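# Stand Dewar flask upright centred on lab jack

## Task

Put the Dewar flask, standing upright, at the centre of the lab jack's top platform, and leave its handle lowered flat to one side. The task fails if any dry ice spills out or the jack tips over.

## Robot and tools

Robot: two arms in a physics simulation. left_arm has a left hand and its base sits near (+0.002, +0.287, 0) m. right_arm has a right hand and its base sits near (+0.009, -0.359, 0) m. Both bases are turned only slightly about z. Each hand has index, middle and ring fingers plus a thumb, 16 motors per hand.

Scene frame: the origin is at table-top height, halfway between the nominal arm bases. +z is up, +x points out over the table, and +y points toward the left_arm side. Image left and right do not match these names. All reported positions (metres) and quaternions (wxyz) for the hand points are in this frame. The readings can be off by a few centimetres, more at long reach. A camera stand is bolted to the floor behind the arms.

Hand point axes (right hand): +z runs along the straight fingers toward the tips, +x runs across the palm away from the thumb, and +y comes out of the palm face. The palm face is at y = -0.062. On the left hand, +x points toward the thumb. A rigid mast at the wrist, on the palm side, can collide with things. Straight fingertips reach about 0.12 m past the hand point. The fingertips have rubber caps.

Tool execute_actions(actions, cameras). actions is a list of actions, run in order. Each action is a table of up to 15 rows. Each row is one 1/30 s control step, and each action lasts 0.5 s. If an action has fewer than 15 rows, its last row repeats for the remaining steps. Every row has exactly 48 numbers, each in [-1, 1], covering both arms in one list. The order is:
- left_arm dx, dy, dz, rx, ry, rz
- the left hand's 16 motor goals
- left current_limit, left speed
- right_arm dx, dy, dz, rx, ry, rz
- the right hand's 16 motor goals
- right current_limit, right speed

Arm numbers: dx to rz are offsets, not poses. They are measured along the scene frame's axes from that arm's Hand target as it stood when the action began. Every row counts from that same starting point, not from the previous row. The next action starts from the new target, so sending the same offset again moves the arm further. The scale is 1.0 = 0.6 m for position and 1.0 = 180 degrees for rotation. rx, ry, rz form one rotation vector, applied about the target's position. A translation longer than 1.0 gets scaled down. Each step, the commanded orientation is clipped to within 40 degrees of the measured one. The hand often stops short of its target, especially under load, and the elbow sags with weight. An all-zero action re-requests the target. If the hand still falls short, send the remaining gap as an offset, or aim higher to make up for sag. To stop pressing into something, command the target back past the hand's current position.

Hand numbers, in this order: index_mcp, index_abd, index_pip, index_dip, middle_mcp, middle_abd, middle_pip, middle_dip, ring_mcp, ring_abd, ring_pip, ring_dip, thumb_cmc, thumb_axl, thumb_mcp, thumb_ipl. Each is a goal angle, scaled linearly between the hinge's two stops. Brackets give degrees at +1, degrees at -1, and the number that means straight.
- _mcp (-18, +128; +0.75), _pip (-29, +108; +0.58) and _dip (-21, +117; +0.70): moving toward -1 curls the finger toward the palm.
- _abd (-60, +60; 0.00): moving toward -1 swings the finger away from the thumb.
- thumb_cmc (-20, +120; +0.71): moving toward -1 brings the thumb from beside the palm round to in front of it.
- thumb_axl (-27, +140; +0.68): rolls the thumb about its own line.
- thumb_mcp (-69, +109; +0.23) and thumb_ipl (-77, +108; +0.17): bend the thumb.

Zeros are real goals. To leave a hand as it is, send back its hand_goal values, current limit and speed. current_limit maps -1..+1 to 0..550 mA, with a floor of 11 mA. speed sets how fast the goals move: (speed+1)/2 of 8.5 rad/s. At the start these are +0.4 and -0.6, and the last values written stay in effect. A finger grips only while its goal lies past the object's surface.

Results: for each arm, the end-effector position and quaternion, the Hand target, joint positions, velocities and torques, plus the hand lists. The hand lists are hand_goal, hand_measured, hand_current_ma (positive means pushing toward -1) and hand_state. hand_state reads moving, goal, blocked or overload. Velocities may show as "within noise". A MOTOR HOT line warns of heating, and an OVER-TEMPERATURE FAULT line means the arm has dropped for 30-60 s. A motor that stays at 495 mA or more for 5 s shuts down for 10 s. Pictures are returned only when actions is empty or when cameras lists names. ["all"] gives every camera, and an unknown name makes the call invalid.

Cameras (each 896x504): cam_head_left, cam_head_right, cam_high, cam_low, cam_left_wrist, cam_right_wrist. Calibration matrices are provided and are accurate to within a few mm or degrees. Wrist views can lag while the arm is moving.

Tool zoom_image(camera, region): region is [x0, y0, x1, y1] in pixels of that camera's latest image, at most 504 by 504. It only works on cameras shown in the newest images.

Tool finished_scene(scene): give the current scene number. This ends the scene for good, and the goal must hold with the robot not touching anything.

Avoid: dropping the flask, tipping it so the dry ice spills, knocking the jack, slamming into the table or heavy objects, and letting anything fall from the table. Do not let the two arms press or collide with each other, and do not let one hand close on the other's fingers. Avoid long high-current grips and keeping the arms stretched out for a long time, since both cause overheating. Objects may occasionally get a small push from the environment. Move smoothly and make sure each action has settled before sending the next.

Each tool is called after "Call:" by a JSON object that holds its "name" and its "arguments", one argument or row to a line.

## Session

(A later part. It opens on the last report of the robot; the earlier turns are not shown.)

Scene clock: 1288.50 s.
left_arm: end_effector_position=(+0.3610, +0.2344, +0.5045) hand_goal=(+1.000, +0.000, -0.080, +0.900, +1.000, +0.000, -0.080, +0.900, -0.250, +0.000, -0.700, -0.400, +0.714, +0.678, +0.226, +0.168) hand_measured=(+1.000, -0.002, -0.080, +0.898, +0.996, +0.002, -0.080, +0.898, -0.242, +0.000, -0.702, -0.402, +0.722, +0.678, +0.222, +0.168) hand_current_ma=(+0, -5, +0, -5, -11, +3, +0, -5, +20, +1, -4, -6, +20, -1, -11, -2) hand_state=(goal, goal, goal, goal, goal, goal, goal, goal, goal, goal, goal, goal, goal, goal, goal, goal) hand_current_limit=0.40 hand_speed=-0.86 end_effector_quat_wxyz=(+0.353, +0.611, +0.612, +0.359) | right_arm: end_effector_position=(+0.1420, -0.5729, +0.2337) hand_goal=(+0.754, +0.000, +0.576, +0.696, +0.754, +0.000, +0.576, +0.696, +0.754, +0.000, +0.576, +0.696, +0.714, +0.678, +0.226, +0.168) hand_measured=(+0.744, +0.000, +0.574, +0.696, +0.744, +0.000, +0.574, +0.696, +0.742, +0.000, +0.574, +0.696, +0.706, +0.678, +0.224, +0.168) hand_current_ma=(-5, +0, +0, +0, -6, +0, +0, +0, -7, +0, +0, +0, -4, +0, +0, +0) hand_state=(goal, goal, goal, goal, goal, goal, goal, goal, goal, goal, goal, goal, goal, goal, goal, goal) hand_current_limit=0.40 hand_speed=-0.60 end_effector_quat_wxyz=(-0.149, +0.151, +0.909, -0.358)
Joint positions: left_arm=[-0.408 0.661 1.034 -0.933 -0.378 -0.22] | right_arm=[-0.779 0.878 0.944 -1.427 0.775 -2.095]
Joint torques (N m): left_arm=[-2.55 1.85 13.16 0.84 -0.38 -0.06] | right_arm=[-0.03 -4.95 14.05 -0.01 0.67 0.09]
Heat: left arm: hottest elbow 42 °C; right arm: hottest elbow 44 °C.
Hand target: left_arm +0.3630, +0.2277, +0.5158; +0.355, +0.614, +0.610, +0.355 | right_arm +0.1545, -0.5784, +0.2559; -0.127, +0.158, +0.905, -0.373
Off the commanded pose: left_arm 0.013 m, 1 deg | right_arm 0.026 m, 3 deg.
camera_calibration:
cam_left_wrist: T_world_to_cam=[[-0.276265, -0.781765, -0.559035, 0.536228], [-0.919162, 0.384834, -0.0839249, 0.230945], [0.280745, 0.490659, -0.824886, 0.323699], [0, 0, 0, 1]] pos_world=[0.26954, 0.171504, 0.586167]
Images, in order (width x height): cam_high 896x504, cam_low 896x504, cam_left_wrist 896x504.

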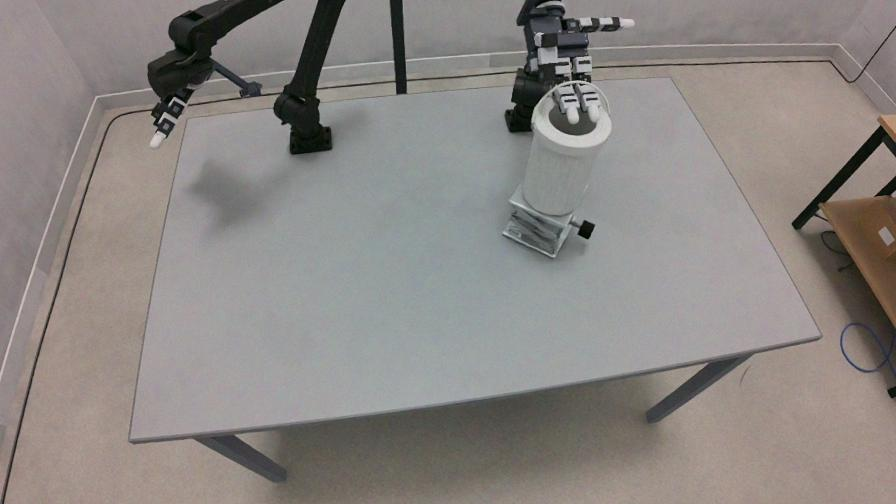

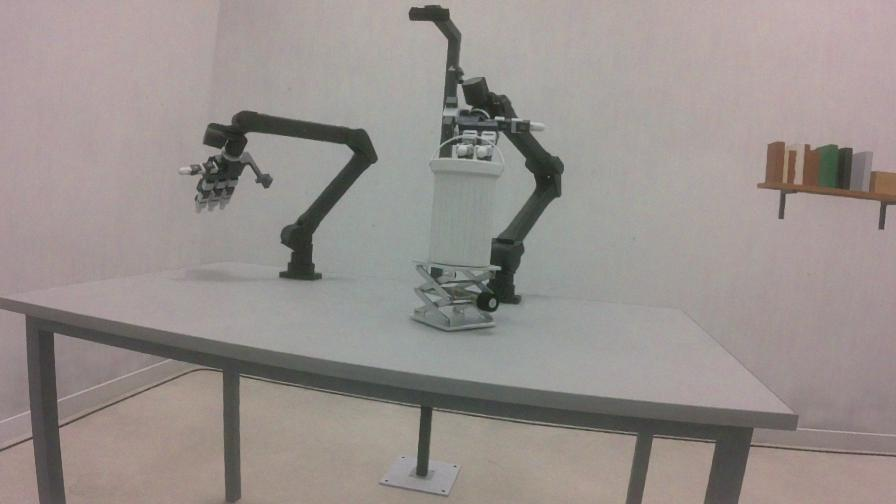

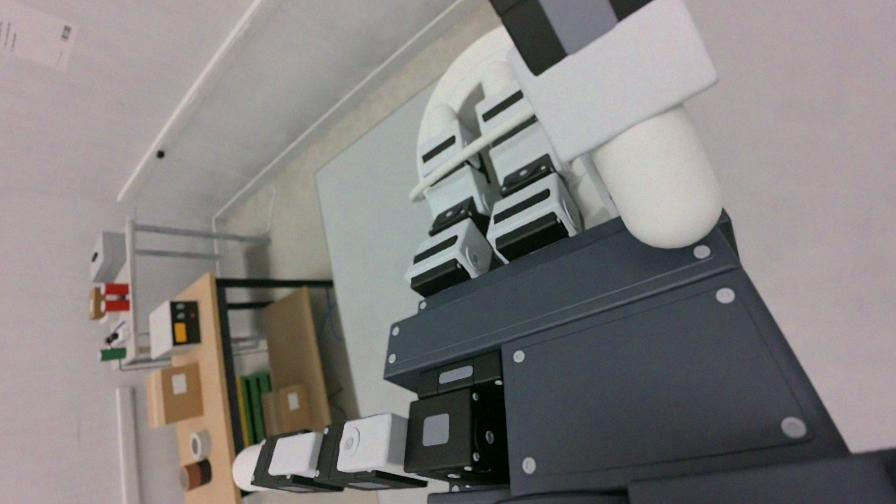

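Call:
{"name": "execute_actions", "arguments": {
  "actions": [
    [[-0.03,0,0.005,0,0,0,1,0,-0.08,0.9,1,0,-0.08,0.9,-0.25,0,-0.70,-0.4,0.714,0.678,0.226,0.168,0.4,-0.86,0,0,0,0,0,0,0.754,0,0.576,0.696,0.754,0,0.576,0.696,0.754,0,0.576,0.696,0.714,0.678,0.226,0.168,0.4,-0.6]]
  ],
  "cameras": ["cam_high","cam_low","cam_left_wrist"]
}}

Call:
{"name": "zoom_image", "arguments": {
  "camera": "cam_low",
  "region": [420, 115, 510, 175]
}}

Call:
{"name": "zoom_image", "arguments": {
  "camera": "cam_left_wrist",
  "region": [300, 0, 660, 240]
}}

Call:
{"name": "zoom_image", "arguments": {
  "camera": "cam_high",
  "region": [490, 50, 640, 250]
}}

Scene clock: 1299.97 s.
left_arm: end_effector_position=(+0.3502, +0.2259, +0.4982) hand_goal=(+1.000, +0.000, -0.080, +0.900, +1.000, +0.000, -0.080, +0.900, -0.250, +0.000, -0.700, -0.400, +0.714, +0.678, +0.226, +0.168) hand_measured=(+1.000, -0.002, -0.080, +0.898, +0.996, +0.000, -0.080, +0.898, -0.242, +0.000, -0.702, -0.402, +0.722, +0.678, +0.222, +0.168) hand_current_ma=(+0, -4, +0, -5, -7, +1, -1, -5, +20, +1, -4, -6, +20, -1, -11, -2) hand_state=(goal, goal, goal, goal, goal, goal, goal, goal, goal, goal, goal, goal, goal, goal, goal, goal) hand_current_limit=0.40 hand_speed=-0.86 end_effector_quat_wxyz=(+0.341, +0.623, +0.611, +0.351) | right_arm: end_effector_position=(+0.1420, -0.5729, +0.2337) hand_goal=(+0.754, +0.000, +0.576, +0.696, +0.754, +0.000, +0.576, +0.696, +0.754, +0.000, +0.576, +0.696, +0.714, +0.678, +0.226, +0.168) hand_measured=(+0.744, +0.000, +0.574, +0.696, +0.744, +0.000, +0.574, +0.696, +0.742, +0.000, +0.574, +0.696, +0.706, +0.678, +0.224, +0.168) hand_current_ma=(-5, +0, +0, +0, -6, +0, +0, +0, -7, +0, +0, +0, -4, +0, +0, +0) hand_state=(goal, goal, goal, goal, goal, goal, goal, goal, goal, goal, goal, goal, goal, goal, goal, goal) hand_current_limit=0.40 hand_speed=-0.60 end_effector_quat_wxyz=(-0.149, +0.151, +0.909, -0.358)
Joint positions: left_arm=[-0.464 0.651 1.037 -0.991 -0.413 -0.247] | right_arm=[-0.779 0.878 0.944 -1.427 0.775 -2.095]
Joint torques (N m): left_arm=[-2.26 0.62 12.81 1.24 -0.53 -0.05] | right_arm=[-0.21 -4.31 14.08 0.12 0.67 0.11]
Heat: left arm: hottest elbow 44 °C; right arm: hottest elbow 44 °C.
Hand target: left_arm +0.3450, +0.2277, +0.5188; +0.355, +0.614, +0.610, +0.355 | right_arm +0.1545, -0.5784, +0.2559; -0.127, +0.158, +0.905, -0.373
Off the commanded pose: left_arm 0.021 m, 2 deg | right_arm 0.026 m, 3 deg.
camera_calibration:
cam_left_wrist: T_world_to_cam=[[-0.304039, -0.770481, -0.560286, 0.530813], [-0.916059, 0.397904, -0.0500818, 0.202864], [0.261527, 0.498028, -0.826784, 0.331656], [0, 0, 0, 1]] pos_world=[0.260486, 0.163087, 0.581775]
Images, in order (width x height): cam_high 896x504, cam_low 896x504, cam_left_wrist 896x504.

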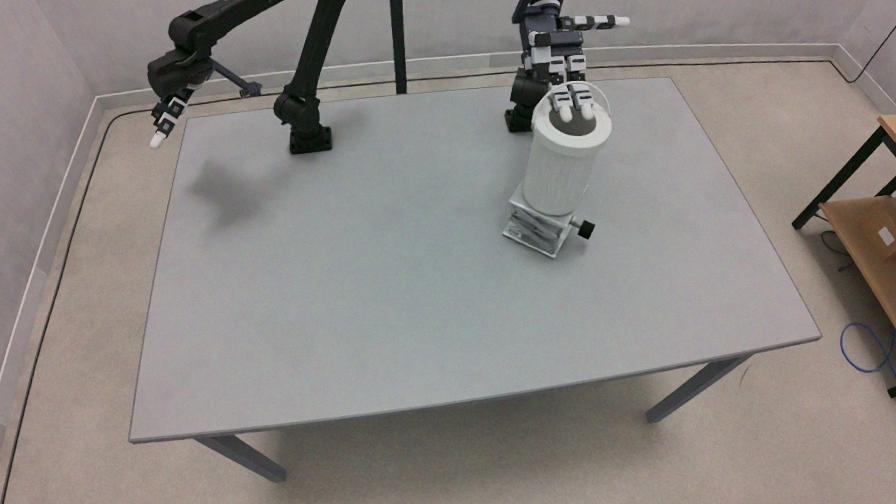

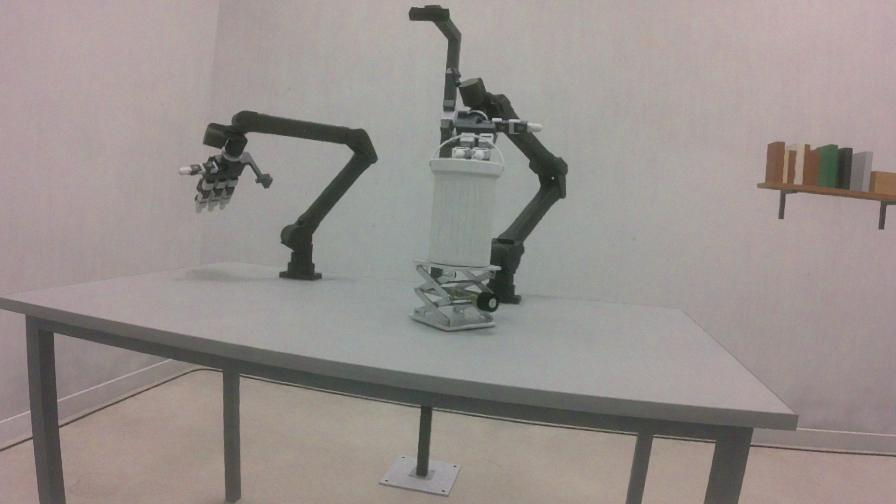

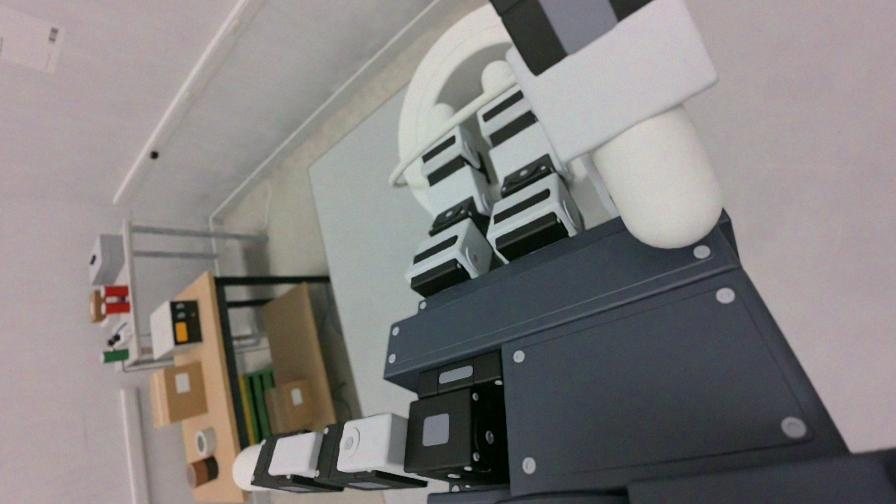

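Scaled by 5.600.

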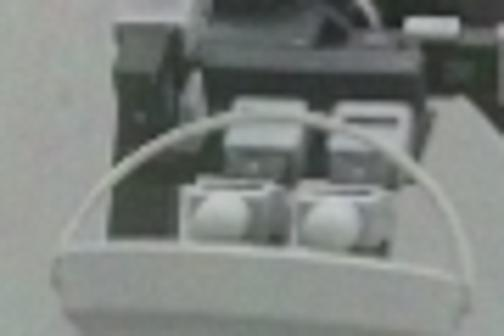

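Scaled by 1.400.

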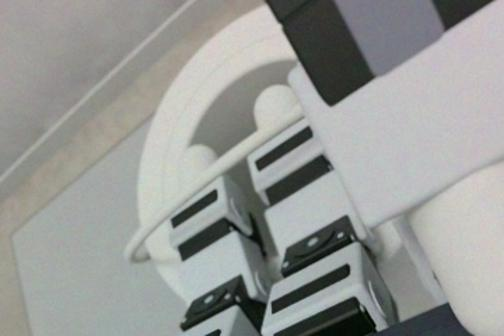

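Scaled by 2.520.

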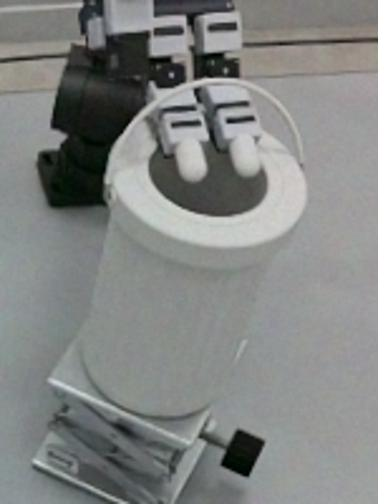

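Call:
{"name": "execute_actions", "arguments": {
  "actions": [
    [[-0.05,0,0.01,0,0,0,1,0,-0.14,0.85,1,0,-0.14,0.85,-0.25,0,-0.70,-0.4,0.714,0.678,0.226,0.168,0.4,-0.86,0,0,0,0,0,0,0.754,0,0.576,0.696,0.754,0,0.576,0.696,0.754,0,0.576,0.696,0.714,0.678,0.226,0.168,0.4,-0.6]]
  ],
  "cameras": ["cam_high","cam_low","cam_left_wrist"]
}}

Call:
{"name": "zoom_image", "arguments": {
  "camera": "cam_low",
  "region": [420, 115, 510, 175]
}}

Call:
{"name": "zoom_image", "arguments": {
  "camera": "cam_left_wrist",
  "region": [300, 0, 660, 240]
}}

Call:
{"name": "zoom_image", "arguments": {
  "camera": "cam_high",
  "region": [490, 50, 640, 250]
}}

Scene clock: 1312.60 s.
left_arm: end_effector_position=(+0.3166, +0.2273, +0.5031) hand_goal=(+1.000, +0.000, -0.140, +0.850, +1.000, +0.000, -0.140, +0.850, -0.250, +0.000, -0.700, -0.400, +0.714, +0.678, +0.226, +0.168) hand_measured=(+1.000, -0.002, -0.132, +0.854, +1.000, -0.002, -0.132, +0.854, -0.242, +0.000, -0.702, -0.402, +0.722, +0.678, +0.222, +0.168) hand_current_ma=(+0, -3, +19, +8, +0, -3, +18, +8, +19, +1, -4, -6, +20, -1, -10, -2) hand_state=(goal, goal, goal, goal, goal, goal, goal, goal, goal, goal, goal, goal, goal, goal, goal, goal) hand_current_limit=0.40 hand_speed=-0.86 end_effector_quat_wxyz=(+0.342, +0.623, +0.610, +0.352) | right_arm: end_effector_position=(+0.1420, -0.5729, +0.2337) hand_goal=(+0.754, +0.000, +0.576, +0.696, +0.754, +0.000, +0.576, +0.696, +0.754, +0.000, +0.576, +0.696, +0.714, +0.678, +0.226, +0.168) hand_measured=(+0.744, +0.000, +0.574, +0.696, +0.744, +0.000, +0.574, +0.696, +0.742, +0.000, +0.574, +0.696, +0.706, +0.678, +0.224, +0.168) hand_current_ma=(-5, +0, +0, +0, -6, +0, +0, +0, -7, +0, +0, +0, -4, +0, +0, +0) hand_state=(goal, goal, goal, goal, goal, goal, goal, goal, goal, goal, goal, goal, goal, goal, goal, goal) hand_current_limit=0.40 hand_speed=-0.60 end_effector_quat_wxyz=(-0.149, +0.151, +0.909, -0.358)
Joint positions: left_arm=[-0.563 0.585 1.038 -1.083 -0.494 -0.307] | right_arm=[-0.779 0.878 0.944 -1.427 0.775 -2.095]
Joint torques (N m): left_arm=[-2.26 2.55 13.24 1.17 -0.62 -0.04] | right_arm=[-0.32 -4.31 14.15 0.05 0.69 0.08]
Heat: left arm: hottest elbow 45 °C; right arm: hottest elbow 44 °C.
Hand target: left_arm +0.3150, +0.2277, +0.5248; +0.355, +0.614, +0.610, +0.355 | right_arm +0.1545, -0.5784, +0.2559; -0.127, +0.158, +0.905, -0.373
Off the commanded pose: left_arm 0.022 m, 2 deg | right_arm 0.026 m, 3 deg.
camera_calibration:
cam_left_wrist: T_world_to_cam=[[-0.302904, -0.769234, -0.562608, 0.524985], [-0.915603, 0.398687, -0.0521561, 0.172506], [0.264425, 0.499327, -0.825077, 0.34181], [0, 0, 0, 1]] pos_world=[0.226584, 0.164385, 0.586378]
Images, in order (width x height): cam_high 896x504, cam_low 896x504, cam_left_wrist 896x504.

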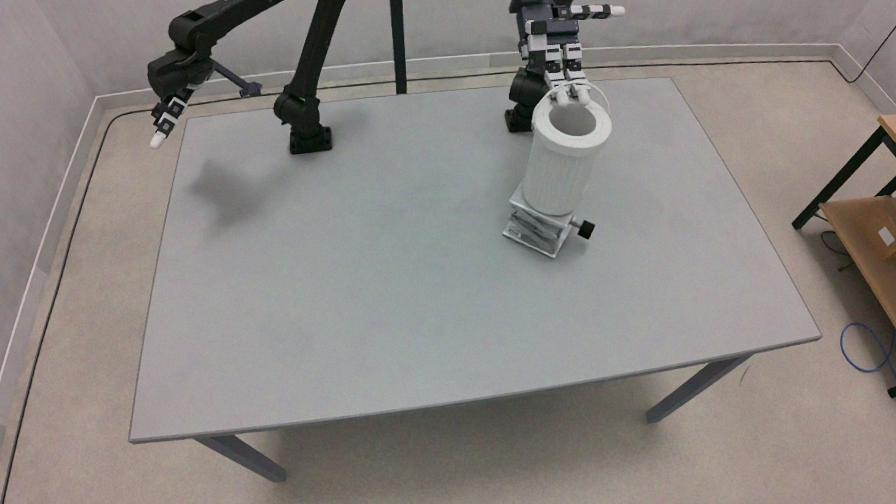

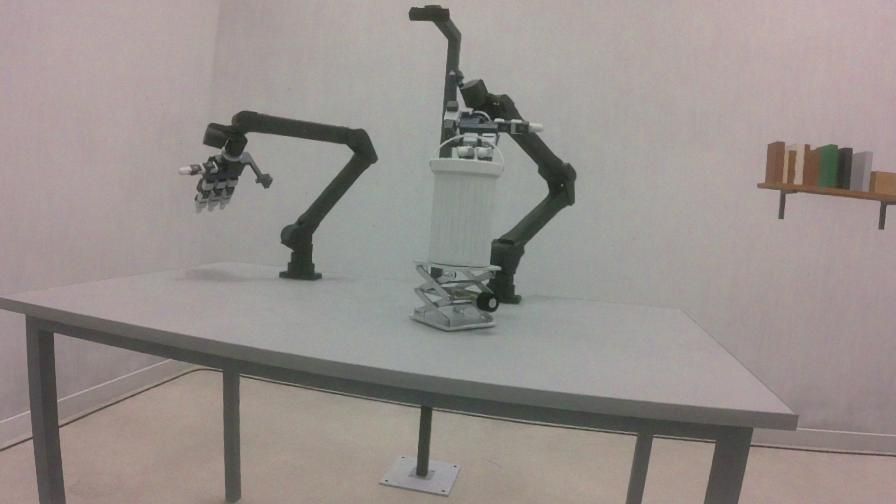

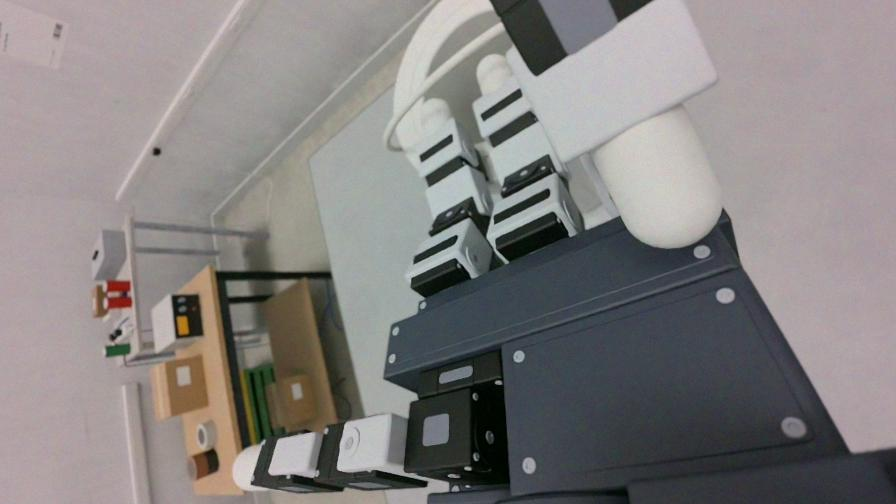

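Scaled by 5.600.

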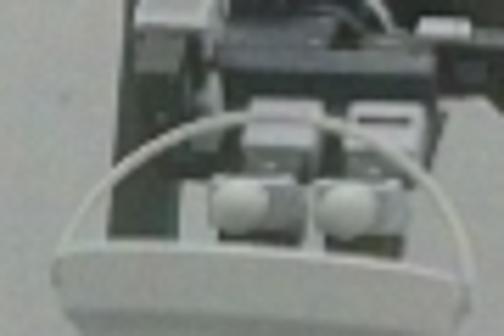

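Scaled by 1.400.

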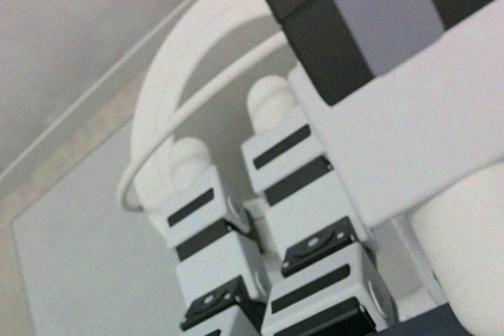

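Scaled by 2.520.

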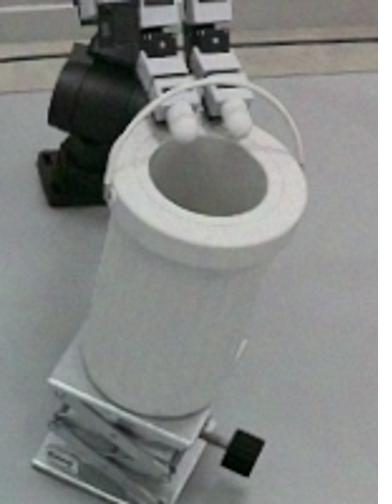

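Call:
{"name": "execute_actions", "arguments": {
  "actions": [
    [[-0.05,0,0.01,0,0,0,1,0,-0.08,0.85,1,0,-0.08,0.85,-0.25,0,-0.70,-0.4,0.714,0.678,0.226,0.168,0.4,-0.86,0,0,0,0,0,0,0.754,0,0.576,0.696,0.754,0,0.576,0.696,0.754,0,0.576,0.696,0.714,0.678,0.226,0.168,0.4,-0.6]],
    [[-0.04,0,0.02,0,0,0,1,0,-0.08,0.85,1,0,-0.08,0.85,-0.25,0,-0.70,-0.4,0.714,0.678,0.226,0.168,0.4,-0.86,0,0,0,0,0,0,0.754,0,0.576,0.696,0.754,0,0.576,0.696,0.754,0,0.576,0.696,0.714,0.678,0.226,0.168,0.4,-0.6]]
  ],
  "cameras": ["cam_high","cam_low","cam_left_wrist"]
}}

Call:
{"name": "zoom_image", "arguments": {
  "camera": "cam_high",
  "region": [490, 50, 640, 250]
}}

Scene clock: 1330.50 s.
left_arm: end_effector_position=(+0.2645, +0.2252, +0.5171) hand_goal=(+1.000, +0.000, -0.080, +0.850, +1.000, +0.000, -0.080, +0.850, -0.250, +0.000, -0.700, -0.400, +0.714, +0.678, +0.226, +0.168) hand_measured=(+1.000, -0.002, -0.080, +0.854, +1.000, +0.000, -0.080, +0.854, -0.242, +0.000, -0.702, -0.402, +0.722, +0.678, +0.222, +0.168) hand_current_ma=(+0, -2, +0, +7, +0, -1, +0, +8, +19, +1, -4, -6, +20, -1, -10, -2) hand_state=(goal, goal, goal, goal, goal, goal, goal, goal, goal, goal, goal, goal, goal, goal, goal, goal) hand_current_limit=0.40 hand_speed=-0.86 end_effector_quat_wxyz=(+0.336, +0.625, +0.608, +0.356) | right_arm: end_effector_position=(+0.1420, -0.5729, +0.2337) hand_goal=(+0.754, +0.000, +0.576, +0.696, +0.754, +0.000, +0.576, +0.696, +0.754, +0.000, +0.576, +0.696, +0.714, +0.678, +0.226, +0.168) hand_measured=(+0.744, +0.000, +0.574, +0.696, +0.744, +0.000, +0.574, +0.696, +0.742, +0.000, +0.574, +0.696, +0.706, +0.678, +0.224, +0.168) hand_current_ma=(-5, +0, +0, +0, -6, +0, +0, +0, -7, +0, +0, +0, -4, +0, +0, +0) hand_state=(goal, goal, goal, goal, goal, goal, goal, goal, goal, goal, goal, goal, goal, goal, goal, goal) hand_current_limit=0.40 hand_speed=-0.60 end_effector_quat_wxyz=(-0.149, +0.151, +0.909, -0.358)
Joint positions: left_arm=[-0.849 0.54 1.098 -1.326 -0.721 -0.525] | right_arm=[-0.779 0.878 0.944 -1.427 0.775 -2.095]
Joint torques (N m): left_arm=[-2.37 3.96 13.27 1.02 -0.85 -0.05] | right_arm=[-0.15 -4.25 14.16 0.03 0.69 0.09]
Heat: left arm: hottest elbow 47 °C; right arm: hottest elbow 44 °C.
Hand target: left_arm +0.2610, +0.2277, +0.5428; +0.355, +0.614, +0.610, +0.355 | right_arm +0.1545, -0.5784, +0.2559; -0.127, +0.158, +0.905, -0.373
Off the commanded pose: left_arm 0.026 m, 3 deg | right_arm 0.026 m, 3 deg.
camera_calibration:
cam_left_wrist: T_world_to_cam=[[-0.304068, -0.761478, -0.572446, 0.519072], [-0.91633, 0.398123, -0.04286, 0.121783], [0.260541, 0.511517, -0.818822, 0.363245], [0, 0, 0, 1]] pos_world=[0.174786, 0.160972, 0.599793]
Images, in order (width x height): cam_high 896x504, cam_low 896x504, cam_left_wrist 896x504.

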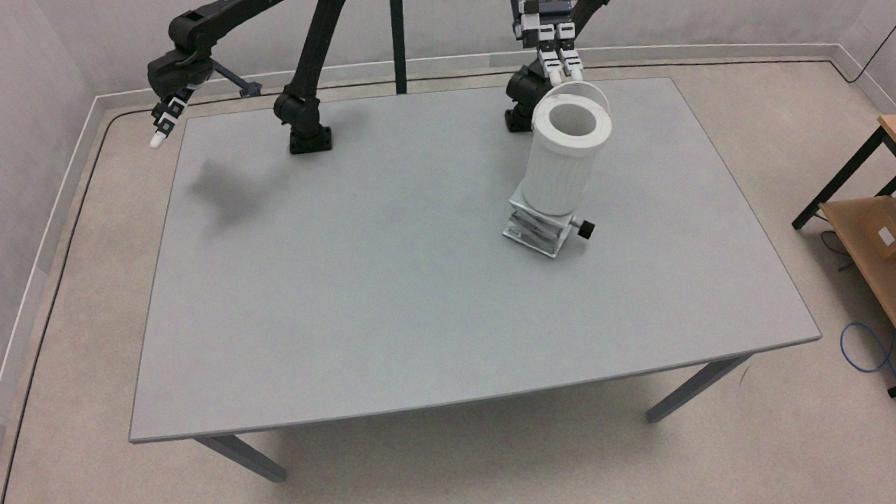

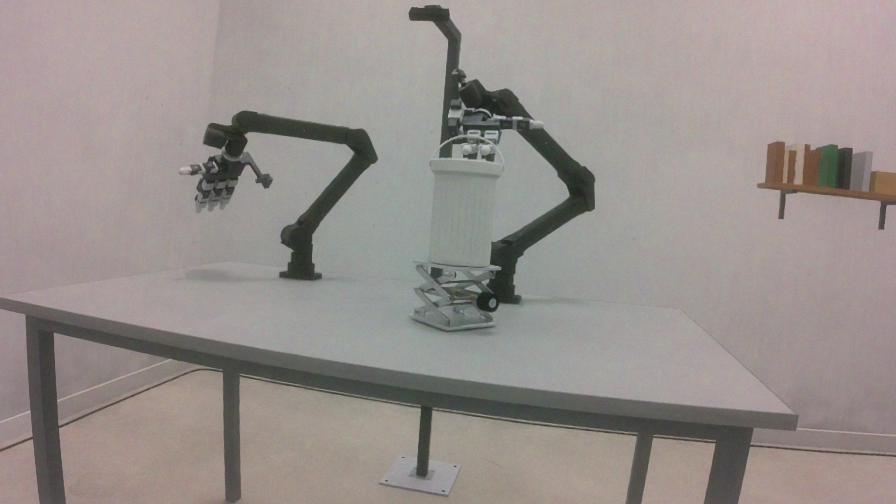

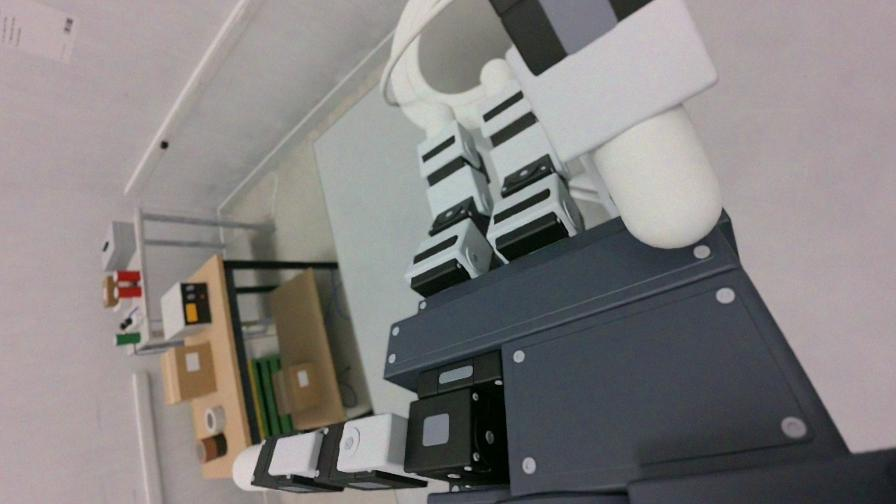

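Scaled by 2.520.

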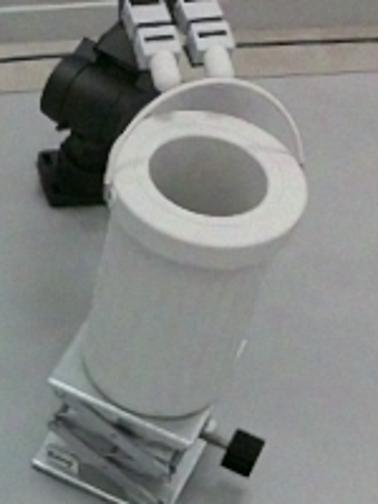

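Call:
{"name": "execute_actions", "arguments": {
  "actions": [
    [[-0.01,0,0.05,0,0,0,1,0,-0.08,0.85,1,0,-0.08,0.85,-0.25,0,-0.70,-0.4,0.714,0.678,0.226,0.168,0.4,-0.86,0,0,0,0,0,0,0.754,0,0.576,0.696,0.754,0,0.576,0.696,0.754,0,0.576,0.696,0.714,0.678,0.226,0.168,0.4,-0.6]],
    [[0,0,0.05,0,0.03,0,1,0,0.1,0.8,1,0,0.1,0.8,-0.25,0,-0.70,-0.4,0.714,0.678,0.226,0.168,0.4,-0.86,0,0,0,0,0,0,0.754,0,0.576,0.696,0.754,0,0.576,0.696,0.754,0,0.576,0.696,0.714,0.678,0.226,0.168,0.4,-0.6]],
    [[0,0,0.05,0,0.04,0,1,0,0.3,0.7,1,0,0.3,0.7,-0.25,0,-0.70,-0.4,0.714,0.678,0.226,0.168,0.4,-0.86,0,0,0,0,0,0,0.754,0,0.576,0.696,0.754,0,0.576,0.696,0.754,0,0.576,0.696,0.714,0.678,0.226,0.168,0.4,-0.6]]
  ],
  "cameras": ["cam_high","cam_low","cam_left_wrist","cam_head_left"]
}}

Scene clock: 1343.63 s.
left_arm: end_effector_position=(+0.2571, +0.2213, +0.6172) hand_goal=(+1.000, +0.000, +0.300, +0.700, +1.000, +0.000, +0.300, +0.700, -0.250, +0.000, -0.700, -0.400, +0.714, +0.678, +0.226, +0.168) hand_measured=(+1.000, +0.000, +0.300, +0.704, +1.000, +0.000, +0.300, +0.704, -0.242, +0.000, -0.702, -0.402, +0.724, +0.678, +0.222, +0.168) hand_current_ma=(+0, +0, -2, +8, +0, +0, -2, +8, +19, +1, -4, -6, +26, -1, -11, -2) hand_state=(goal, goal, goal, goal, goal, goal, goal, goal, goal, goal, goal, goal, goal, goal, goal, goal) hand_current_limit=0.40 hand_speed=-0.86 end_effector_quat_wxyz=(+0.314, +0.655, +0.624, +0.287) | right_arm: end_effector_position=(+0.1420, -0.5729, +0.2337) hand_goal=(+0.754, +0.000, +0.576, +0.696, +0.754, +0.000, +0.576, +0.696, +0.754, +0.000, +0.576, +0.696, +0.714, +0.678, +0.226, +0.168) hand_measured=(+0.744, +0.000, +0.574, +0.696, +0.744, +0.000, +0.574, +0.696, +0.742, +0.000, +0.574, +0.696, +0.706, +0.678, +0.224, +0.168) hand_current_ma=(-5, +0, +0, +0, -6, +0, +0, +0, -7, +0, +0, +0, -4, +0, +0, +0) hand_state=(goal, goal, goal, goal, goal, goal, goal, goal, goal, goal, goal, goal, goal, goal, goal, goal) hand_current_limit=0.40 hand_speed=-0.60 end_effector_quat_wxyz=(-0.149, +0.151, +0.909, -0.358)
Joint positions: left_arm=[-0.834 0.758 1.578 -1.686 -0.575 -0.59] | right_arm=[-0.779 0.878 0.944 -1.427 0.775 -2.095]
Joint torques (N m): left_arm=[-0.38 2.96 10.56 0.96 -0.45 0.2] | right_arm=[0.15 -4.66 14.11 0.01 0.67 0.1]
Heat: left arm: hottest elbow 46 °C; right arm: hottest elbow 44 °C.
Hand target: left_arm +0.2550, +0.2277, +0.6328; +0.286, +0.649, +0.645, +0.286 | right_arm +0.1545, -0.5784, +0.2559; -0.127, +0.158, +0.905, -0.373
Off the commanded pose: left_arm 0.017 m, 4 deg | right_arm 0.026 m, 3 deg.
joint sent to its limit (left arm) — joint 4 (wrist pitch), lower limit. The joint targets are off in position and orientation.
camera_calibration:
cam_left_wrist: T_world_to_cam=[[-0.417188, -0.769478, -0.483589, 0.547207], [-0.89464, 0.441343, 0.0695411, 0.0364569], [0.159918, 0.461649, -0.872529, 0.519173], [0, 0, 0, 1]] pos_world=[0.177879, 0.165298, 0.715082]
Images, in order (width x height): cam_head_left 896x504, cam_high 896x504, cam_low 896x504, cam_left_wrist 896x504.

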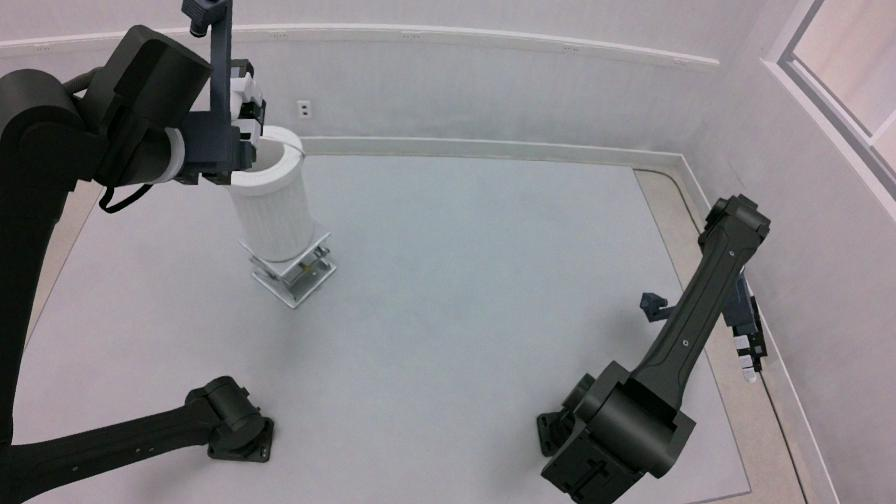

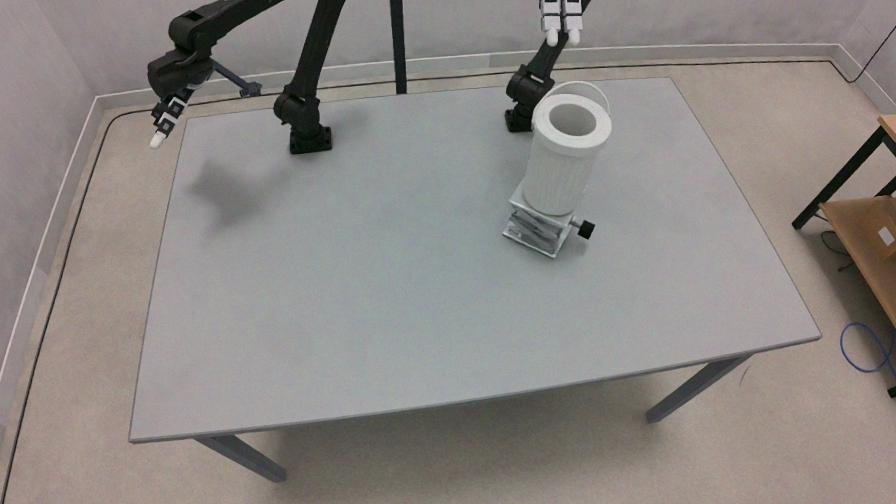

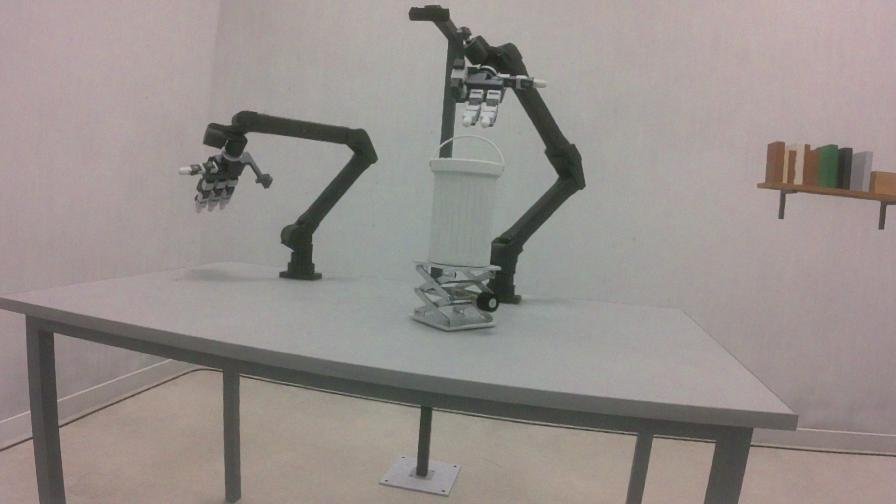

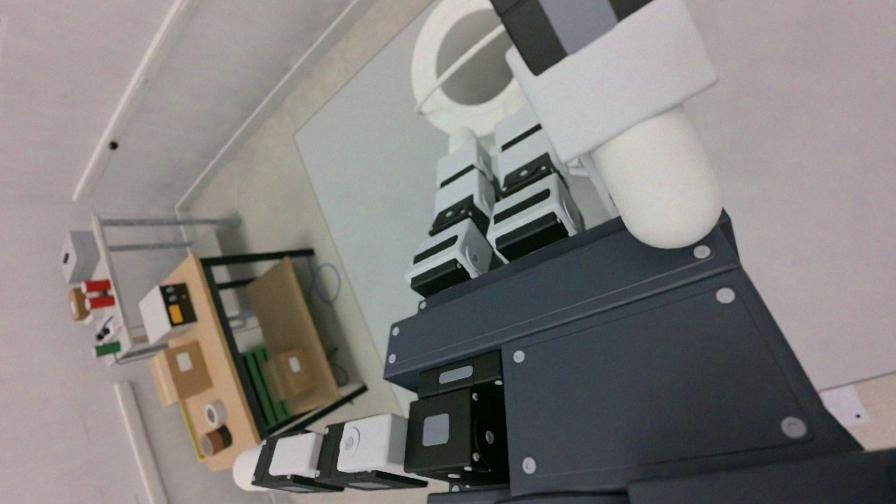

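Call:
{"name": "execute_actions", "arguments": {
  "actions": [
    [[0.055,0.005,0,0,0,0,1,0,0.45,0.7,1,0,0.45,0.7,-0.25,0,-0.70,-0.4,0.714,0.678,0.226,0.168,0.4,-0.86,0,0,0,0,0,0,0.754,0,0.576,0.696,0.754,0,0.576,0.696,0.754,0,0.576,0.696,0.714,0.678,0.226,0.168,0.4,-0.6]],
    [[0.055,0,0,0,0,0,1,0,0.58,0.7,1,0,0.58,0.7,-0.25,0,-0.70,-0.4,0.714,0.678,0.226,0.168,0.4,-0.86,0,0,0,0,0,0,0.754,0,0.576,0.696,0.754,0,0.576,0.696,0.754,0,0.576,0.696,0.714,0.678,0.226,0.168,0.4,-0.6]],
    [[0.055,0,0,0,0,0,1,0,0.58,0.7,1,0,0.58,0.7,-0.25,0,-0.70,-0.4,0.714,0.678,0.226,0.168,0.4,-0.86,0,0,0,0,0,0,0.754,0,0.576,0.696,0.754,0,0.576,0.696,0.754,0,0.576,0.696,0.714,0.678,0.226,0.168,0.4,-0.6]],
    [[0.055,0,0,0,0,0,1,0,0.58,0.7,1,0,0.58,0.7,-0.25,0,-0.70,-0.4,0.714,0.678,0.226,0.168,0.4,-0.86,0,0,0,0,0,0,0.754,0,0.576,0.696,0.754,0,0.576,0.696,0.754,0,0.576,0.696,0.714,0.678,0.226,0.168,0.4,-0.6]]
  ],
  "cameras": ["cam_high","cam_low","cam_left_wrist","cam_head_left"]
}}

Call:
{"name": "zoom_image", "arguments": {
  "camera": "cam_high",
  "region": [490, 30, 640, 230]
}}

Call:
{"name": "zoom_image", "arguments": {
  "camera": "cam_low",
  "region": [410, 70, 530, 180]
}}

Scene clock: 1356.80 s.
left_arm: end_effector_position=(+0.3927, +0.2271, +0.5996) hand_goal=(+1.000, +0.000, +0.580, +0.700, +1.000, +0.000, +0.580, +0.700, -0.250, +0.000, -0.700, -0.400, +0.714, +0.678, +0.226, +0.168) hand_measured=(+1.000, -0.002, +0.578, +0.704, +1.000, -0.002, +0.580, +0.704, -0.242, +0.000, -0.702, -0.402, +0.724, +0.678, +0.222, +0.168) hand_current_ma=(+0, -2, -2, +7, +0, -2, -2, +7, +19, +1, -4, -6, +29, -1, -11, -2) hand_state=(goal, goal, goal, goal, goal, goal, goal, goal, goal, goal, goal, goal, goal, goal, goal, goal) hand_current_limit=0.40 hand_speed=-0.86 end_effector_quat_wxyz=(+0.256, +0.660, +0.653, +0.269) | right_arm: end_effector_position=(+0.1420, -0.5729, +0.2337) hand_goal=(+0.754, +0.000, +0.576, +0.696, +0.754, +0.000, +0.576, +0.696, +0.754, +0.000, +0.576, +0.696, +0.714, +0.678, +0.226, +0.168) hand_measured=(+0.744, +0.000, +0.574, +0.696, +0.744, +0.000, +0.574, +0.696, +0.742, +0.000, +0.574, +0.696, +0.706, +0.678, +0.224, +0.168) hand_current_ma=(-5, +0, +0, +0, -6, +0, +0, +0, -7, +0, +0, +0, -4, +0, +0, +0) hand_state=(goal, goal, goal, goal, goal, goal, goal, goal, goal, goal, goal, goal, goal, goal, goal, goal) hand_current_limit=0.40 hand_speed=-0.60 end_effector_quat_wxyz=(-0.149, +0.151, +0.909, -0.358)
Joint positions: left_arm=[-0.357 1.005 1.669 -1.515 -0.27 -0.266] | right_arm=[-0.779 0.878 0.944 -1.427 0.775 -2.095]
Joint torques (N m): left_arm=[-0.73 -3.37 12.44 2.03 -0.28 0.17] | right_arm=[0.09 -4.37 14 0.01 0.66 0.08]
Heat: left arm: hottest elbow 46 °C; right arm: hottest elbow 44 °C.
Hand target: left_arm +0.3870, +0.2307, +0.6328; +0.286, +0.649, +0.645, +0.286 | right_arm +0.1545, -0.5784, +0.2559; -0.127, +0.158, +0.905, -0.373
Off the commanded pose: left_arm 0.034 m, 4 deg | right_arm 0.026 m, 3 deg.
camera_calibration:
cam_left_wrist: T_world_to_cam=[[-0.430152, -0.773936, -0.46475, 0.594459], [-0.902164, 0.387183, 0.190237, 0.0992925], [0.0327115, 0.501111, -0.864764, 0.515731], [0, 0, 0, 1]] pos_world=[0.328416, 0.16319, 0.703371]
Images, in order (width x height): cam_head_left 896x504, cam_high 896x504, cam_low 896x504, cam_left_wrist 896x504.

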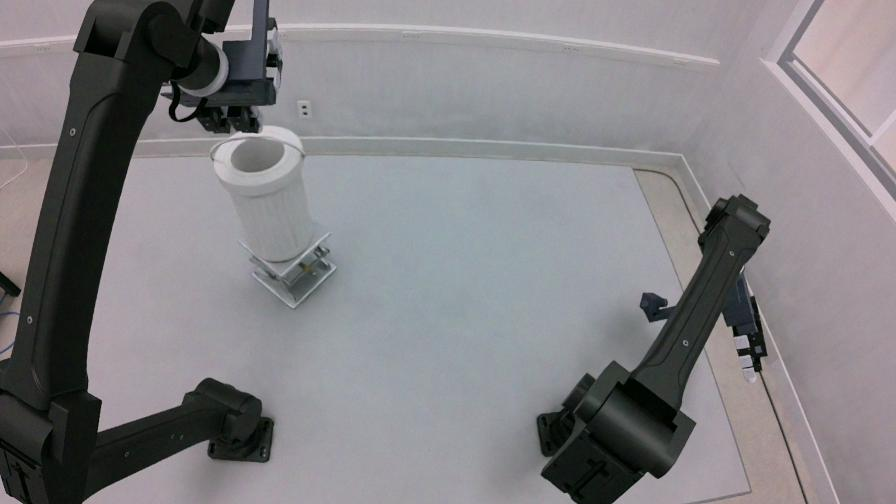

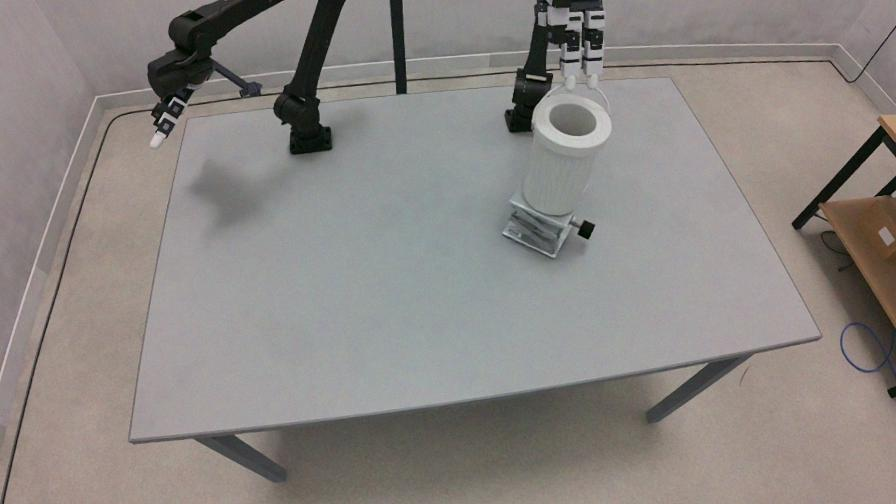

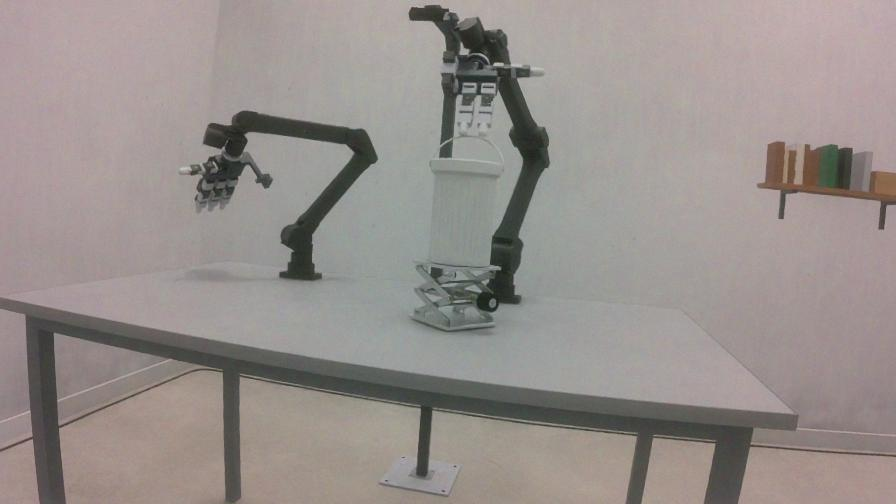

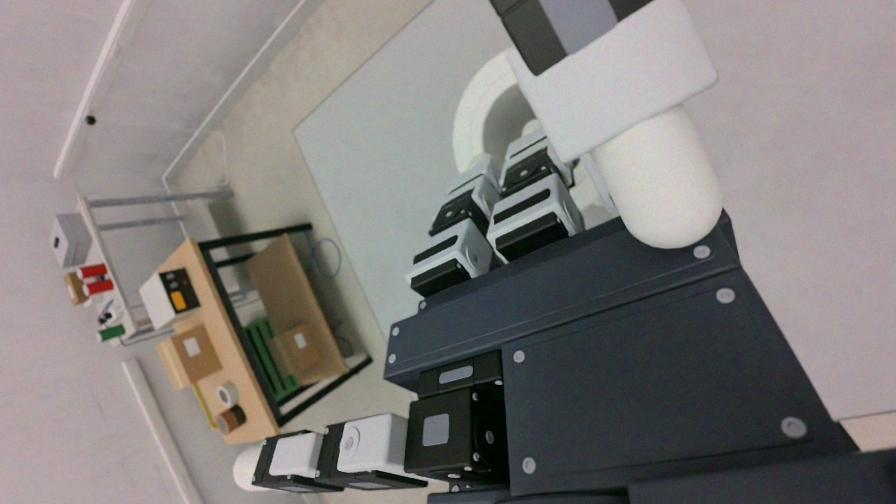

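Scaled by 2.520.

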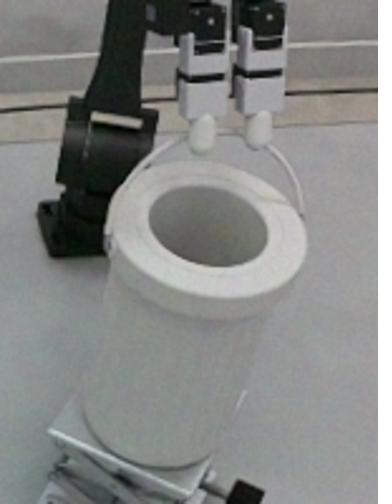

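Scaled by 4.200.

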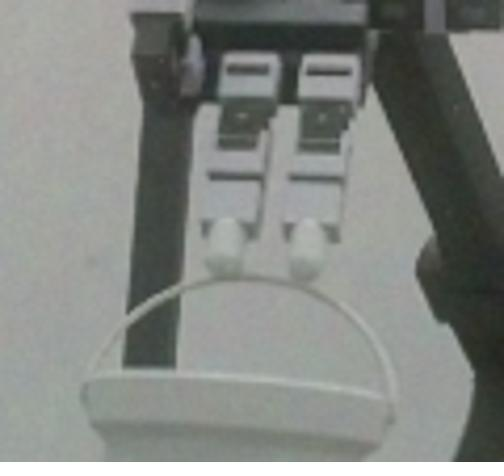

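Call:
{"name": "zoom_image", "arguments": {
  "camera": "cam_head_left",
  "region": [180, 90, 330, 240]
}}

Call:
{"name": "zoom_image", "arguments": {
  "camera": "cam_high",
  "region": [520, 60, 620, 140]
}}

Scaled by 3.360.

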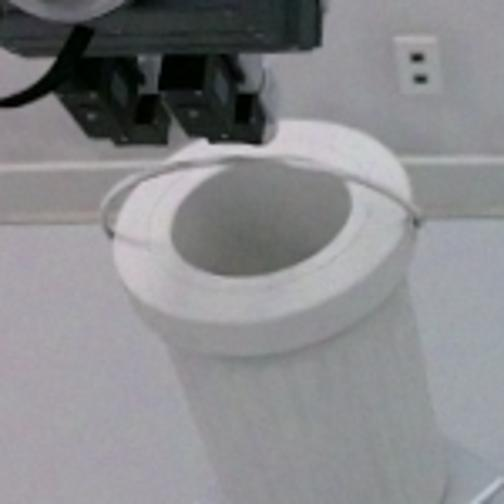

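Scaled by 5.040.

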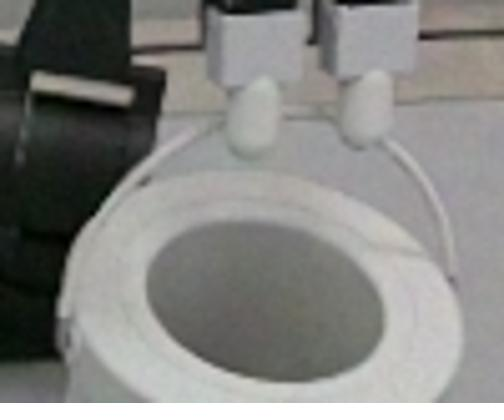

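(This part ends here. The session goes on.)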